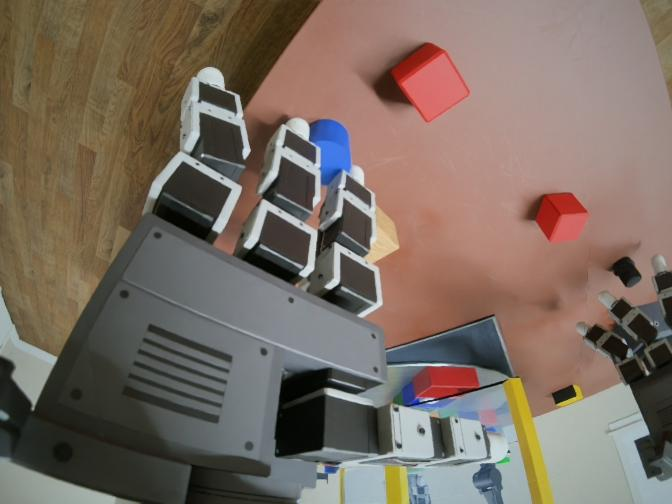

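Call:
move --arm4 '{"joints": {"hand_index_abd": 0.3, "hand_middle_abd": -0.3}}' --arm3 '{"target": [-1.009, -0.321, 0.975, 0, 1, 0, 0], "speed": 0.2, "joints": {"hand_speed": -0.6, "hand_index_mcp": 0.80}}'

Call:
move --arm4 '{"target": [-0.9215, -0.7125, 0.955, 0, -0.7431, 0.6691, 0], "speed": 0.15}' --arm3 '{"target": [-1.007, -0.235, 1.03, 0.3007, 0.9537, 0, 0], "speed": 0.2, "joints": {"hand_index_mcp": 0.756}}'

Call:
move --arm4 '{"target": [-0.8395, -0.7055, 1.01, -0.2419, -0.7026, 0.6327, 0.2178], "speed": 0.2}' --arm3 '{"target": [-1.007, -0.238, 0.965, 0.3007, 0.9537, 0, 0], "speed": 0.1}'

Call:
move --arm4 '{"target": [-0.8395, -0.7035, 0.94, -0.2419, -0.7026, 0.6327, 0.2178], "speed": 0.1}' --cameras '["arm3_cam_wrist", "arm4_cam_wrist"]'

Call:
zoom_image --camera "arm3_cam_wrist" --region '[220, 60, 420, 240]'

Call:
zoom_image --camera "arm4_cam_wrist" --region '[220, 60, 420, 240]'

Scene clock: 1892.83 s.
Joint torques (N m): arm1=[0.15 -13.8 10.45 -0.1 -0.15 -0.17] | arm2=[1.55 -9.11 14.72 1.61 0.38 0.01] | arm3=[1.61 -8 10 -0.08 0.1 0.1] | arm4=[3.49 -12.1 7.53 0.8 -0.01 -0.22]
Motor temperatures (°C): arm1=[27 33 48 30 28 28] | arm2=[29 33 57 30 30 28] | arm3=[29 32 43 27 31 29] | arm4=[33 34 46 30 30 26]
Heat: arm1: hottest joint3_rad 48 °C; arm2: hottest joint3_rad 57 °C; arm3: hottest joint3_rad 43 °C; arm4: hottest joint3_rad 46 °C.
move: arm3 off_target; arm4 done
Joint velocities: within noise
arm1, arm2: as last shown
arm1.index_mcp_current_ma: 4
arm1.index_abd_current_ma: 272
arm1.index_pip_current_ma: -7
arm1.index_dip_current_ma: -5
arm1.middle_mcp_current_ma: -6
arm1.middle_abd_current_ma: -242
arm1.middle_pip_current_ma: 2
arm1.middle_dip_current_ma: -1
arm1.ring_mcp_current_ma: -11
arm1.ring_abd_current_ma: 16
arm1.ring_pip_current_ma: 3
arm1.thumb_cmc_current_ma: -13
arm1.thumb_axl_current_ma: -4
arm1.thumb_mcp_current_ma: -3
arm2.index_mcp_current_ma: 9
arm2.index_pip_current_ma: 0
arm2.index_dip_current_ma: 11
arm2.middle_abd_current_ma: -387
arm2.middle_pip_current_ma: 26
arm2.middle_dip_current_ma: -5
arm2.ring_mcp_current_ma: 13
arm2.ring_abd_current_ma: 34
arm2.ring_pip_current_ma: -2
arm2.ring_dip_current_ma: -4
arm2.thumb_cmc_current_ma: 19
arm2.thumb_axl_current_ma: -9
arm2.thumb_mcp_current_ma: -20
arm2.thumb_ipl_current_ma: -1
arm3.joint_positions: joint1_rad=-2.358 joint2_rad=+1.231 joint3_rad=+0.993 joint4_rad=-1.345 joint5_rad=-0.004 joint6_rad=+0.082 hand_index_mcp=+0.781 hand_index_abd=+0.279 hand_index_pip=+0.563 hand_index_dip=+0.684 hand_middle_mcp=+0.752 hand_middle_abd=-0.273 hand_middle_pip=+0.580 hand_middle_dip=+0.698 hand_ring_mcp=+0.988 hand_ring_abd=-0.422 hand_ring_pip=+0.574 hand_ring_dip=+0.696 hand_thumb_cmc=+0.715 hand_thumb_axl=+0.677 hand_thumb_mcp=+0.218 hand_thumb_ipl=+0.168 hand_current_limit=+0.400 hand_speed=-0.600
arm3.joint_status: all done
arm3.hand_state: goal,blocked,goal,goal,goal,blocked,goal,goal,goal,goal,goal,goal,goal,goal,goal,goal
arm3.index_mcp_current_ma: -9
arm3.index_abd_current_ma: -13
arm3.index_pip_current_ma: -7
arm3.index_dip_current_ma: -4
arm3.middle_mcp_current_ma: -11
arm3.middle_abd_current_ma: 15
arm3.middle_pip_current_ma: 0
arm3.middle_dip_current_ma: 4
arm3.ring_mcp_current_ma: 3
arm3.ring_abd_current_ma: -1
arm3.ring_pip_current_ma: -1
arm3.ring_dip_current_ma: -2
arm3.thumb_cmc_current_ma: 10
arm3.thumb_axl_current_ma: -14
arm3.thumb_mcp_current_ma: 0
arm3.thumb_ipl_current_ma: -1
arm3.hand_goal_index_mcp: 0.800
arm3.hand_goal_index_abd: 0.300
arm3.hand_goal_index_pip: 0.576
arm3.hand_goal_index_dip: 0.696
arm3.hand_goal_middle_mcp: 0.754
arm3.hand_goal_middle_abd: -0.300
arm3.hand_goal_middle_pip: 0.576
arm3.hand_goal_middle_dip: 0.696
arm3.hand_goal_ring_mcp: 1.000
arm3.hand_goal_ring_abd: -0.420
arm3.hand_goal_ring_pip: 0.576
arm3.hand_goal_ring_dip: 0.696
arm3.hand_goal_thumb_cmc: 0.714
arm3.hand_goal_thumb_axl: 0.678
arm3.hand_goal_thumb_mcp: 0.226
arm3.hand_goal_thumb_ipl: 0.168
arm3.hand: x=-1.0130 y=-0.3118 z=+0.9606 quat_wxyz=(-0.011, +1.000, +0.001, +0.001)
arm3.hand_target: x=-1.0089 y=-0.3206 z=+0.9749 quat_wxyz=(+0.000, +1.000, +0.000, +0.000)
arm3.hand_status: off_target (0.018 m and 1.2 deg from the pose sent, 0.095 m and 0.9 deg at the start)
arm4.joint_positions: joint1_rad=+0.924 joint2_rad=+1.633 joint3_rad=+1.107 joint4_rad=-1.030 joint5_rad=+0.008 joint6_rad=+0.064 hand_index_mcp=+0.752 hand_index_abd=+0.286 hand_index_pip=+0.568 hand_index_dip=+0.693 hand_middle_mcp=+0.743 hand_middle_abd=-0.287 hand_middle_pip=+0.569 hand_middle_dip=+0.686 hand_ring_mcp=+0.752 hand_ring_abd=-0.412 hand_ring_pip=+0.568 hand_ring_dip=+0.695 hand_thumb_cmc=+0.713 hand_thumb_axl=+0.677 hand_thumb_mcp=+0.219 hand_thumb_ipl=+0.168 hand_current_limit=+0.400 hand_speed=-0.600
arm4.joint_status: all done
arm4.hand_state: goal,goal,goal,goal,goal,goal,goal,goal,goal,goal,goal,goal,goal,goal,goal,goal
arm4.index_mcp_current_ma: -4
arm4.index_abd_current_ma: -11
arm4.index_pip_current_ma: -13
arm4.index_dip_current_ma: -2
arm4.middle_mcp_current_ma: -1
arm4.middle_abd_current_ma: 10
arm4.middle_pip_current_ma: -4
arm4.middle_dip_current_ma: -7
arm4.ring_mcp_current_ma: 6
arm4.ring_abd_current_ma: 8
arm4.ring_pip_current_ma: -9
arm4.ring_dip_current_ma: 10
arm4.thumb_cmc_current_ma: -10
arm4.thumb_axl_current_ma: -7
arm4.thumb_mcp_current_ma: -4
arm4.thumb_ipl_current_ma: 3
arm4.hand_goal_index_mcp: 0.754
arm4.hand_goal_index_abd: 0.300
arm4.hand_goal_index_pip: 0.576
arm4.hand_goal_index_dip: 0.696
arm4.hand_goal_middle_mcp: 0.754
arm4.hand_goal_middle_abd: -0.300
arm4.hand_goal_middle_pip: 0.576
arm4.hand_goal_middle_dip: 0.696
arm4.hand_goal_ring_mcp: 0.754
arm4.hand_goal_ring_abd: -0.420
arm4.hand_goal_ring_pip: 0.576
arm4.hand_goal_ring_dip: 0.696
arm4.hand_goal_thumb_cmc: 0.714
arm4.hand_goal_thumb_axl: 0.678
arm4.hand_goal_thumb_mcp: 0.226
arm4.hand_goal_thumb_ipl: 0.168
arm4.hand: x=-0.9227 y=-0.7052 z=+0.8618 quat_wxyz=(-0.001, -0.737, +0.676, +0.002)
arm4.hand_target: x=-0.9213 y=-0.7124 z=+0.8561 quat_wxyz=(+0.000, -0.743, +0.669, +0.000)
arm4.hand_status: not commanded
pictures: none

Scene clock: 1895.07 s.
Joint torques (N m): arm1=[0.26 -13.74 10.45 -0.12 -0.16 -0.17] | arm2=[0.97 -9.17 14.8 1.51 0.38 -0.01] | arm3=[1.9 -1.14 8.68 2.55 0.22 0.07] | arm4=[3.55 -12.98 12.67 -0.02 -0.02 -0.21]
Motor temperatures (°C): arm1=[27 33 48 30 28 28] | arm2=[29 33 57 30 30 28] | arm3=[29 32 42 27 31 29] | arm4=[33 34 46 30 30 26]
Heat: arm1: hottest joint3_rad 48 °C; arm2: hottest joint3_rad 57 °C; arm3: hottest joint3_rad 42 °C; arm4: hottest joint3_rad 46 °C.
move: arm3 done; arm4 off_target
Joint velocities: within noise
arm1, arm2: as last shown
arm1.index_mcp_current_ma: 2
arm1.index_abd_current_ma: 273
arm1.index_pip_current_ma: -8
arm1.index_dip_current_ma: -7
arm1.middle_mcp_current_ma: -4
arm1.middle_abd_current_ma: -247
arm1.middle_pip_current_ma: -1
arm1.middle_dip_current_ma: -2
arm1.ring_mcp_current_ma: -8
arm1.ring_abd_current_ma: 14
arm1.ring_pip_current_ma: 1
arm1.ring_dip_current_ma: -8
arm1.thumb_cmc_current_ma: -9
arm1.thumb_axl_current_ma: -9
arm1.thumb_mcp_current_ma: 1
arm1.thumb_ipl_current_ma: -2
arm2.index_mcp_current_ma: 14
arm2.index_abd_current_ma: 369
arm2.index_pip_current_ma: 16
arm2.index_dip_current_ma: 13
arm2.middle_mcp_current_ma: 18
arm2.middle_abd_current_ma: -395
arm2.middle_pip_current_ma: 18
arm2.middle_dip_current_ma: -13
arm2.ring_mcp_current_ma: 4
arm2.ring_abd_current_ma: 15
arm2.ring_pip_current_ma: -1
arm2.ring_dip_current_ma: 8
arm2.thumb_cmc_current_ma: 16
arm2.thumb_axl_current_ma: 2
arm2.thumb_mcp_current_ma: -7
arm2.thumb_ipl_current_ma: 9
arm3.joint_positions: joint1_rad=-2.252 joint2_rad=+0.583 joint3_rad=+0.575 joint4_rad=-0.977 joint5_rad=+0.112 joint6_rad=+0.153 hand_index_mcp=+0.762 hand_index_abd=+0.279 hand_index_pip=+0.577 hand_index_dip=+0.685 hand_middle_mcp=+0.762 hand_middle_abd=-0.273 hand_middle_pip=+0.587 hand_middle_dip=+0.700 hand_ring_mcp=+1.000 hand_ring_abd=-0.422 hand_ring_pip=+0.587 hand_ring_dip=+0.702 hand_thumb_cmc=+0.724 hand_thumb_axl=+0.677 hand_thumb_mcp=+0.218 hand_thumb_ipl=+0.168 hand_current_limit=+0.400 hand_speed=-0.600
arm3.joint_status: all done
arm3.hand_state: goal,blocked,goal,goal,goal,blocked,goal,goal,goal,goal,goal,goal,goal,goal,goal,goal
arm3.index_mcp_current_ma: -6
arm3.index_abd_current_ma: 4
arm3.index_pip_current_ma: 3
arm3.index_dip_current_ma: -4
arm3.middle_mcp_current_ma: 3
arm3.middle_abd_current_ma: 13
arm3.middle_pip_current_ma: 7
arm3.middle_dip_current_ma: 5
arm3.ring_mcp_current_ma: -11
arm3.ring_abd_current_ma: -5
arm3.ring_pip_current_ma: -8
arm3.ring_dip_current_ma: -10
arm3.thumb_cmc_current_ma: 7
arm3.thumb_axl_current_ma: 0
arm3.thumb_mcp_current_ma: -10
arm3.thumb_ipl_current_ma: -9
arm3.hand_goal_index_mcp: 0.756
arm3.hand_goal_index_abd: 0.300
arm3.hand_goal_index_pip: 0.576
arm3.hand_goal_index_dip: 0.696
arm3.hand_goal_middle_mcp: 0.754
arm3.hand_goal_middle_abd: -0.300
arm3.hand_goal_middle_pip: 0.576
arm3.hand_goal_middle_dip: 0.696
arm3.hand_goal_ring_mcp: 1.000
arm3.hand_goal_ring_abd: -0.420
arm3.hand_goal_ring_pip: 0.576
arm3.hand_goal_ring_dip: 0.696
arm3.hand_goal_thumb_cmc: 0.714
arm3.hand_goal_thumb_axl: 0.678
arm3.hand_goal_thumb_mcp: 0.226
arm3.hand_goal_thumb_ipl: 0.168
arm3.hand: x=-1.0108 y=-0.2317 z=+1.0249 quat_wxyz=(+0.289, +0.957, +0.001, -0.004)
arm3.hand_target: x=-1.0071 y=-0.2348 z=+1.0299 quat_wxyz=(+0.300, +0.954, +0.000, +0.000)
arm3.hand_status: done (0.007 m and 1.5 deg from the pose sent, 0.104 m and 36.2 deg at the start)
arm4.joint_positions: joint1_rad=+0.924 joint2_rad=+1.544 joint3_rad=+1.201 joint4_rad=-1.273 joint5_rad=+0.008 joint6_rad=+0.064 hand_index_mcp=+0.752 hand_index_abd=+0.286 hand_index_pip=+0.568 hand_index_dip=+0.693 hand_middle_mcp=+0.743 hand_middle_abd=-0.287 hand_middle_pip=+0.569 hand_middle_dip=+0.686 hand_ring_mcp=+0.752 hand_ring_abd=-0.412 hand_ring_pip=+0.568 hand_ring_dip=+0.695 hand_thumb_cmc=+0.713 hand_thumb_axl=+0.677 hand_thumb_mcp=+0.219 hand_thumb_ipl=+0.168 hand_current_limit=+0.400 hand_speed=-0.600
arm4.joint_status: not commanded
arm4.hand_state: goal,goal,goal,goal,goal,goal,goal,goal,goal,goal,goal,goal,goal,goal,goal,goal
arm4.index_mcp_current_ma: 1
arm4.index_abd_current_ma: -15
arm4.index_pip_current_ma: -2
arm4.index_dip_current_ma: 12
arm4.middle_mcp_current_ma: -4
arm4.middle_abd_current_ma: 17
arm4.middle_pip_current_ma: 5
arm4.middle_dip_current_ma: -10
arm4.ring_mcp_current_ma: 4
arm4.ring_abd_current_ma: 8
arm4.ring_pip_current_ma: -10
arm4.ring_dip_current_ma: 3
arm4.thumb_cmc_current_ma: -11
arm4.thumb_axl_current_ma: -8
arm4.thumb_mcp_current_ma: -7
arm4.thumb_ipl_current_ma: -8
arm4.hand_goal_index_mcp: 0.754
arm4.hand_goal_index_abd: 0.300
arm4.hand_goal_index_pip: 0.576
arm4.hand_goal_index_dip: 0.696
arm4.hand_goal_middle_mcp: 0.754
arm4.hand_goal_middle_abd: -0.300
arm4.hand_goal_middle_pip: 0.576
arm4.hand_goal_middle_dip: 0.696
arm4.hand_goal_ring_mcp: 0.754
arm4.hand_goal_ring_abd: -0.420
arm4.hand_goal_ring_pip: 0.576
arm4.hand_goal_ring_dip: 0.696
arm4.hand_goal_thumb_cmc: 0.714
arm4.hand_goal_thumb_axl: 0.678
arm4.hand_goal_thumb_mcp: 0.226
arm4.hand_goal_thumb_ipl: 0.168
arm4.hand: x=-0.9046 y=-0.7021 z=+0.9273 quat_wxyz=(+0.022, -0.736, +0.676, -0.016)
arm4.hand_target: x=-0.9202 y=-0.7122 z=+0.9551 quat_wxyz=(+0.000, -0.743, +0.669, +0.000)
arm4.hand_status: off_target (0.034 m and 3.3 deg from the pose sent, 0.093 m and 1.1 deg at the start)
pictures: none

Scene clock: 1897.43 s.
Joint torques (N m): arm1=[0.5 -13.68 10.51 -0.09 -0.15 -0.15] | arm2=[1.61 -9.05 14.69 1.55 0.39 0] | arm3=[1.67 -0.79 8.49 2.59 0.15 0.06] | arm4=[3.66 -5.13 9.22 2.37 0.24 -0.11]
Motor temperatures (°C): arm1=[27 33 48 30 28 28] | arm2=[29 33 57 30 30 28] | arm3=[29 32 42 27 31 29] | arm4=[33 34 46 30 30 26]
Heat: arm1: hottest joint3_rad 48 °C; arm2: hottest joint3_rad 57 °C; arm3: hottest joint3_rad 42 °C; arm4: hottest joint3_rad 46 °C.
move: arm3 done; arm4 done
Joint velocities: within noise
arm1, arm2: as last shown
arm1.index_mcp_current_ma: 8
arm1.index_abd_current_ma: 276
arm1.index_pip_current_ma: -14
arm1.index_dip_current_ma: -2
arm1.middle_mcp_current_ma: -7
arm1.middle_abd_current_ma: -235
arm1.middle_pip_current_ma: 4
arm1.middle_dip_current_ma: -8
arm1.ring_mcp_current_ma: -2
arm1.ring_abd_current_ma: 13
arm1.ring_pip_current_ma: -4
arm1.ring_dip_current_ma: -2
arm1.thumb_cmc_current_ma: -8
arm1.thumb_axl_current_ma: -11
arm1.thumb_mcp_current_ma: -8
arm1.thumb_ipl_current_ma: 4
arm2.index_abd_current_ma: 381
arm2.index_pip_current_ma: 14
arm2.index_dip_current_ma: -7
arm2.middle_mcp_current_ma: 32
arm2.middle_abd_current_ma: -397
arm2.middle_pip_current_ma: 29
arm2.middle_dip_current_ma: 1
arm2.ring_mcp_current_ma: 16
arm2.ring_abd_current_ma: 26
arm2.ring_dip_current_ma: 5
arm2.thumb_cmc_current_ma: 26
arm2.thumb_axl_current_ma: -7
arm2.thumb_mcp_current_ma: -23
arm2.thumb_ipl_current_ma: -2
arm3.joint_positions: joint1_rad=-2.252 joint2_rad=+0.621 joint3_rad=+0.416 joint4_rad=-0.773 joint5_rad=+0.112 joint6_rad=+0.153 hand_index_mcp=+0.762 hand_index_abd=+0.279 hand_index_pip=+0.577 hand_index_dip=+0.685 hand_middle_mcp=+0.763 hand_middle_abd=-0.273 hand_middle_pip=+0.587 hand_middle_dip=+0.700 hand_ring_mcp=+1.000 hand_ring_abd=-0.422 hand_ring_pip=+0.587 hand_ring_dip=+0.702 hand_thumb_cmc=+0.724 hand_thumb_axl=+0.677 hand_thumb_mcp=+0.218 hand_thumb_ipl=+0.168 hand_current_limit=+0.400 hand_speed=-0.600
arm3.joint_status: not commanded
arm3.hand_state: goal,blocked,goal,goal,goal,blocked,goal,goal,goal,goal,goal,goal,goal,goal,goal,goal
arm3.index_mcp_current_ma: -8
arm3.index_abd_current_ma: -13
arm3.index_pip_current_ma: 0
arm3.index_dip_current_ma: -11
arm3.middle_mcp_current_ma: -9
arm3.middle_abd_current_ma: 12
arm3.middle_pip_current_ma: -4
arm3.middle_dip_current_ma: 13
arm3.ring_mcp_current_ma: -4
arm3.ring_abd_current_ma: -6
arm3.ring_pip_current_ma: -3
arm3.ring_dip_current_ma: 6
arm3.thumb_cmc_current_ma: 15
arm3.thumb_axl_current_ma: -3
arm3.thumb_mcp_current_ma: 2
arm3.thumb_ipl_current_ma: 0
arm3.hand_goal_index_mcp: 0.756
arm3.hand_goal_index_abd: 0.300
arm3.hand_goal_index_pip: 0.576
arm3.hand_goal_index_dip: 0.696
arm3.hand_goal_middle_mcp: 0.754
arm3.hand_goal_middle_abd: -0.300
arm3.hand_goal_middle_pip: 0.576
arm3.hand_goal_middle_dip: 0.696
arm3.hand_goal_ring_mcp: 1.000
arm3.hand_goal_ring_abd: -0.420
arm3.hand_goal_ring_pip: 0.576
arm3.hand_goal_ring_dip: 0.696
arm3.hand_goal_thumb_cmc: 0.714
arm3.hand_goal_thumb_axl: 0.678
arm3.hand_goal_thumb_mcp: 0.226
arm3.hand_goal_thumb_ipl: 0.168
arm3.hand: x=-1.0103 y=-0.2342 z=+0.9617 quat_wxyz=(+0.292, +0.956, +0.001, -0.004)
arm3.hand_target: x=-1.0070 y=-0.2379 z=+0.9651 quat_wxyz=(+0.301, +0.954, +0.000, +0.000)
arm3.hand_status: done (0.006 m and 1.1 deg from the pose sent, 0.060 m and 1.5 deg at the start)
arm4.joint_positions: joint1_rad=+0.964 joint2_rad=+0.989 joint3_rad=+0.647 joint4_rad=-0.572 joint5_rad=+0.063 joint6_rad=+0.067 hand_index_mcp=+0.763 hand_index_abd=+0.286 hand_index_pip=+0.580 hand_index_dip=+0.694 hand_middle_mcp=+0.760 hand_middle_abd=-0.287 hand_middle_pip=+0.582 hand_middle_dip=+0.686 hand_ring_mcp=+0.762 hand_ring_abd=-0.412 hand_ring_pip=+0.579 hand_ring_dip=+0.695 hand_thumb_cmc=+0.725 hand_thumb_axl=+0.677 hand_thumb_mcp=+0.219 hand_thumb_ipl=+0.168 hand_current_limit=+0.400 hand_speed=-0.600
arm4.joint_status: not commanded
arm4.hand_state: goal,goal,goal,goal,goal,goal,goal,goal,goal,goal,goal,goal,goal,goal,goal,goal
arm4.index_mcp_current_ma: 5
arm4.index_abd_current_ma: -17
arm4.index_pip_current_ma: -10
arm4.index_dip_current_ma: -9
arm4.middle_mcp_current_ma: 1
arm4.middle_abd_current_ma: 13
arm4.middle_pip_current_ma: 6
arm4.middle_dip_current_ma: -9
arm4.ring_mcp_current_ma: 13
arm4.ring_abd_current_ma: 10
arm4.ring_pip_current_ma: -7
arm4.ring_dip_current_ma: -2
arm4.thumb_cmc_current_ma: -7
arm4.thumb_axl_current_ma: -2
arm4.thumb_mcp_current_ma: -1
arm4.thumb_ipl_current_ma: -9
arm4.hand_goal_index_mcp: 0.754
arm4.hand_goal_index_abd: 0.300
arm4.hand_goal_index_pip: 0.576
arm4.hand_goal_index_dip: 0.696
arm4.hand_goal_middle_mcp: 0.754
arm4.hand_goal_middle_abd: -0.300
arm4.hand_goal_middle_pip: 0.576
arm4.hand_goal_middle_dip: 0.696
arm4.hand_goal_ring_mcp: 0.754
arm4.hand_goal_ring_abd: -0.420
arm4.hand_goal_ring_pip: 0.576
arm4.hand_goal_ring_dip: 0.696
arm4.hand_goal_thumb_cmc: 0.714
arm4.hand_goal_thumb_axl: 0.678
arm4.hand_goal_thumb_mcp: 0.226
arm4.hand_goal_thumb_ipl: 0.168
arm4.hand: x=-0.8410 y=-0.7002 z=+1.0091 quat_wxyz=(-0.235, -0.703, +0.636, +0.216)
arm4.hand_target: x=-0.8395 y=-0.7053 z=+1.0100 quat_wxyz=(-0.242, -0.703, +0.633, +0.218)
arm4.hand_status: done (0.006 m and 0.9 deg from the pose sent, 0.105 m and 41.1 deg at the start)
pictures: none

Scene clock: 1898.83 s.
Joint torques (N m): arm1=[0.56 -13.8 10.5 -0.09 -0.14 -0.17] | arm2=[1.08 -8.82 14.74 1.55 0.39 -0.02] | arm3=[1.61 -0.67 8.49 2.56 0.16 0.05] | arm4=[3.02 -4.48 8.49 2.41 0.03 -0.17]
Motor temperatures (°C): arm1=[27 33 48 30 28 28] | arm2=[29 33 57 30 30 28] | arm3=[29 32 42 27 31 29] | arm4=[33 34 46 30 30 26]
Heat: arm1: hottest joint3_rad 48 °C; arm2: hottest joint3_rad 57 °C; arm3: hottest joint3_rad 42 °C; arm4: hottest joint3_rad 46 °C.
move: arm4 done
Joint velocities: within noise
arm1.joint_positions: joint1_rad=-0.844 joint2_rad=+1.505 joint3_rad=+1.636 joint4_rad=-1.680 joint5_rad=+0.013 joint6_rad=+0.074 hand_index_mcp=+0.748 hand_index_abd=+0.157 hand_index_pip=+0.570 hand_index_dip=+0.698 hand_middle_mcp=+0.749 hand_middle_abd=-0.137 hand_middle_pip=+0.569 hand_middle_dip=+0.699 hand_ring_mcp=+0.749 hand_ring_abd=-0.402 hand_ring_pip=+0.570 hand_ring_dip=+0.696 hand_thumb_cmc=+0.709 hand_thumb_axl=+0.677 hand_thumb_mcp=+0.221 hand_thumb_ipl=+0.168 hand_current_limit=+0.400 hand_speed=-0.600
arm1.joint_status: not commanded
arm1.hand_state: goal,blocked,goal,goal,goal,blocked,goal,goal,goal,goal,goal,goal,goal,goal,goal,goal
arm1.index_mcp_current_ma: 12
arm1.index_abd_current_ma: 272
arm1.index_pip_current_ma: -9
arm1.index_dip_current_ma: -4
arm1.middle_mcp_current_ma: -5
arm1.middle_abd_current_ma: -242
arm1.middle_pip_current_ma: 5
arm1.middle_dip_current_ma: -2
arm1.ring_mcp_current_ma: -4
arm1.ring_abd_current_ma: 12
arm1.ring_pip_current_ma: 0
arm1.ring_dip_current_ma: -4
arm1.thumb_cmc_current_ma: -13
arm1.thumb_axl_current_ma: -10
arm1.thumb_mcp_current_ma: -2
arm1.thumb_ipl_current_ma: 3
arm1.hand_goal_index_mcp: 0.754
arm1.hand_goal_index_abd: -0.100
arm1.hand_goal_index_pip: 0.576
arm1.hand_goal_index_dip: 0.696
arm1.hand_goal_middle_mcp: 0.754
arm1.hand_goal_middle_abd: 0.100
arm1.hand_goal_middle_pip: 0.576
arm1.hand_goal_middle_dip: 0.696
arm1.hand_goal_ring_mcp: 0.754
arm1.hand_goal_ring_abd: -0.420
arm1.hand_goal_ring_pip: 0.576
arm1.hand_goal_ring_dip: 0.696
arm1.hand_goal_thumb_cmc: 0.714
arm1.hand_goal_thumb_axl: 0.678
arm1.hand_goal_thumb_mcp: 0.226
arm1.hand_goal_thumb_ipl: 0.168
arm1.hand: x=-0.0311 y=-0.1207 z=+1.0913 quat_wxyz=(+0.004, +0.655, -0.755, -0.008)
arm1.hand_target: x=-0.0352 y=-0.1245 z=+1.1142 quat_wxyz=(+0.019, +0.660, -0.751, -0.021)
arm1.hand_status: not commanded
arm2.joint_positions: joint1_rad=-0.444 joint2_rad=+1.336 joint3_rad=+1.190 joint4_rad=-1.089 joint5_rad=+0.195 joint6_rad=+0.394 hand_index_mcp=+0.763 hand_index_abd=+0.132 hand_index_pip=+0.580 hand_index_dip=+0.698 hand_middle_mcp=+0.766 hand_middle_abd=-0.148 hand_middle_pip=+0.581 hand_middle_dip=+0.696 hand_ring_mcp=+0.760 hand_ring_abd=-0.402 hand_ring_pip=+0.577 hand_ring_dip=+0.696 hand_thumb_cmc=+0.719 hand_thumb_axl=+0.677 hand_thumb_mcp=+0.221 hand_thumb_ipl=+0.168 hand_current_limit=+0.400 hand_speed=-0.600
arm2.joint_status: not commanded
arm2.hand_state: goal,blocked,goal,goal,goal,blocked,goal,goal,goal,goal,goal,goal,goal,goal,goal,goal
arm2.index_mcp_current_ma: 2
arm2.index_abd_current_ma: 371
arm2.index_pip_current_ma: 15
arm2.index_dip_current_ma: 14
arm2.middle_mcp_current_ma: 12
arm2.middle_abd_current_ma: -386
arm2.middle_pip_current_ma: 18
arm2.middle_dip_current_ma: -6
arm2.ring_mcp_current_ma: 6
arm2.ring_abd_current_ma: 28
arm2.ring_pip_current_ma: 11
arm2.ring_dip_current_ma: -10
arm2.thumb_cmc_current_ma: 28
arm2.thumb_axl_current_ma: 7
arm2.thumb_mcp_current_ma: -10
arm2.thumb_ipl_current_ma: 11
arm2.hand_goal_index_mcp: 0.754
arm2.hand_goal_index_abd: -0.200
arm2.hand_goal_index_pip: 0.576
arm2.hand_goal_index_dip: 0.696
arm2.hand_goal_middle_mcp: 0.754
arm2.hand_goal_middle_abd: 0.200
arm2.hand_goal_middle_pip: 0.576
arm2.hand_goal_middle_dip: 0.696
arm2.hand_goal_ring_mcp: 0.754
arm2.hand_goal_ring_abd: -0.420
arm2.hand_goal_ring_pip: 0.576
arm2.hand_goal_ring_dip: 0.696
arm2.hand_goal_thumb_cmc: 0.714
arm2.hand_goal_thumb_axl: 0.678
arm2.hand_goal_thumb_mcp: 0.226
arm2.hand_goal_thumb_ipl: 0.168
arm2.hand: x=-0.2235 y=+0.1262 z=+1.0665 quat_wxyz=(+0.186, +0.979, -0.081, -0.030)
arm2.hand_target: x=-0.2158 y=+0.1126 z=+1.0942 quat_wxyz=(+0.216, +0.973, -0.085, -0.018)
arm2.hand_status: not commanded
arm3: as last shown
arm3.index_mcp_current_ma: -10
arm3.index_abd_current_ma: -18
arm3.index_pip_current_ma: 1
arm3.index_dip_current_ma: -3
arm3.middle_mcp_current_ma: 4
arm3.middle_abd_current_ma: 17
arm3.middle_dip_current_ma: 11
arm3.ring_mcp_current_ma: -5
arm3.ring_abd_current_ma: 2
arm3.ring_pip_current_ma: 4
arm3.ring_dip_current_ma: -4
arm3.thumb_cmc_current_ma: 11
arm3.thumb_axl_current_ma: -6
arm3.thumb_mcp_current_ma: -8
arm3.thumb_ipl_current_ma: 10
arm3.hand_target: x=-1.0070 y=-0.2378 z=+0.9651 quat_wxyz=(+0.301, +0.954, +0.000, +0.000)
arm4.joint_positions: joint1_rad=+0.964 joint2_rad=+1.098 joint3_rad=+0.513 joint4_rad=-0.318 joint5_rad=+0.063 joint6_rad=+0.067 hand_index_mcp=+0.763 hand_index_abd=+0.286 hand_index_pip=+0.580 hand_index_dip=+0.694 hand_middle_mcp=+0.760 hand_middle_abd=-0.287 hand_middle_pip=+0.582 hand_middle_dip=+0.690 hand_ring_mcp=+0.762 hand_ring_abd=-0.412 hand_ring_pip=+0.579 hand_ring_dip=+0.695 hand_thumb_cmc=+0.725 hand_thumb_axl=+0.677 hand_thumb_mcp=+0.219 hand_thumb_ipl=+0.168 hand_current_limit=+0.400 hand_speed=-0.600
arm4.joint_status: not commanded
arm4.hand_state: goal,goal,goal,goal,goal,goal,goal,goal,goal,goal,goal,goal,goal,goal,goal,goal
arm4.index_mcp_current_ma: -4
arm4.index_abd_current_ma: -10
arm4.index_pip_current_ma: -15
arm4.index_dip_current_ma: -3
arm4.middle_mcp_current_ma: 5
arm4.middle_abd_current_ma: 4
arm4.middle_pip_current_ma: 4
arm4.middle_dip_current_ma: -18
arm4.ring_mcp_current_ma: 15
arm4.ring_abd_current_ma: 16
arm4.ring_pip_current_ma: -8
arm4.ring_dip_current_ma: 3
arm4.thumb_cmc_current_ma: -2
arm4.thumb_axl_current_ma: 1
arm4.thumb_mcp_current_ma: -8
arm4.thumb_ipl_current_ma: -10
arm4.hand_goal_index_mcp: 0.754
arm4.hand_goal_index_abd: 0.300
arm4.hand_goal_index_pip: 0.576
arm4.hand_goal_index_dip: 0.696
arm4.hand_goal_middle_mcp: 0.754
arm4.hand_goal_middle_abd: -0.300
arm4.hand_goal_middle_pip: 0.576
arm4.hand_goal_middle_dip: 0.696
arm4.hand_goal_ring_mcp: 0.754
arm4.hand_goal_ring_abd: -0.420
arm4.hand_goal_ring_pip: 0.576
arm4.hand_goal_ring_dip: 0.696
arm4.hand_goal_thumb_cmc: 0.714
arm4.hand_goal_thumb_axl: 0.678
arm4.hand_goal_thumb_mcp: 0.226
arm4.hand_goal_thumb_ipl: 0.168
arm4.hand: x=-0.8397 y=-0.7003 z=+0.9428 quat_wxyz=(-0.239, -0.701, +0.635, +0.219)
arm4.hand_target: x=-0.8395 y=-0.7034 z=+0.9401 quat_wxyz=(-0.242, -0.703, +0.633, +0.218)
arm4.hand_status: done (0.004 m and 0.5 deg from the pose sent, 0.069 m and 0.9 deg at the start)
arm3_cam_wrist: T_world_to_cam=[[-0.77702, -0.55677, 0.29366, -1.15739], [-0.45832, 0.8202, 0.34237, -0.64992], [-0.43148, 0.13143, -0.8925, 0.57674]] pos_world=[-0.94834, -0.18715, 1.07713]
arm4_cam_wrist: T_world_to_cam=[[-0.58031, 0.72156, 0.37761, -0.3017], [0.81338, 0.53665, 0.22454, 0.80331], [-0.04063, 0.43745, -0.89833, 1.2474]] pos_world=[-0.7778, -0.75908, 1.05412]

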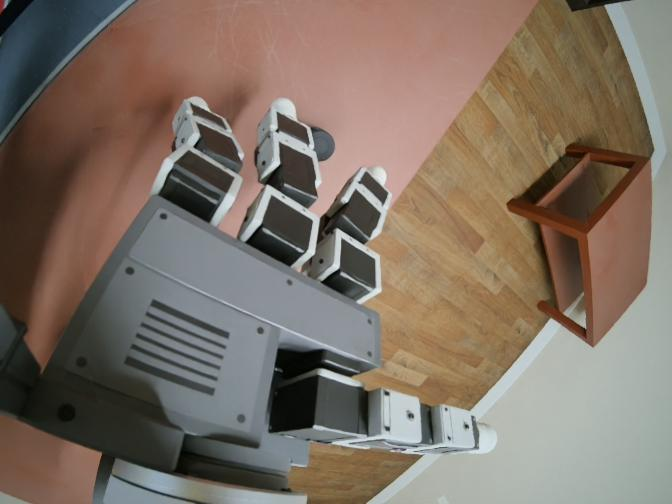

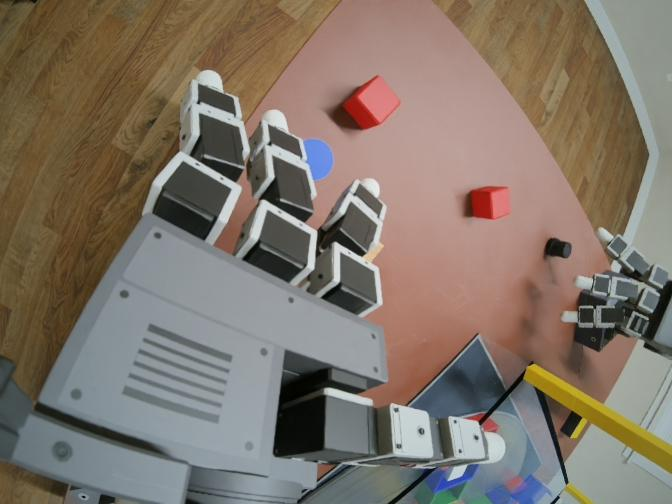

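Scaled by 2.520 from the camera's image (finer frame: 960x720).

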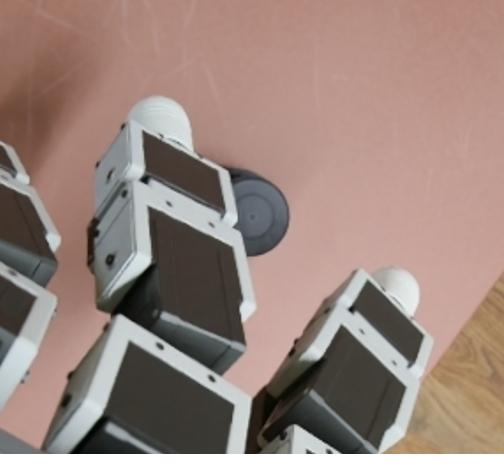

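Scaled by 2.520 from the camera's image (finer frame: 960x720).

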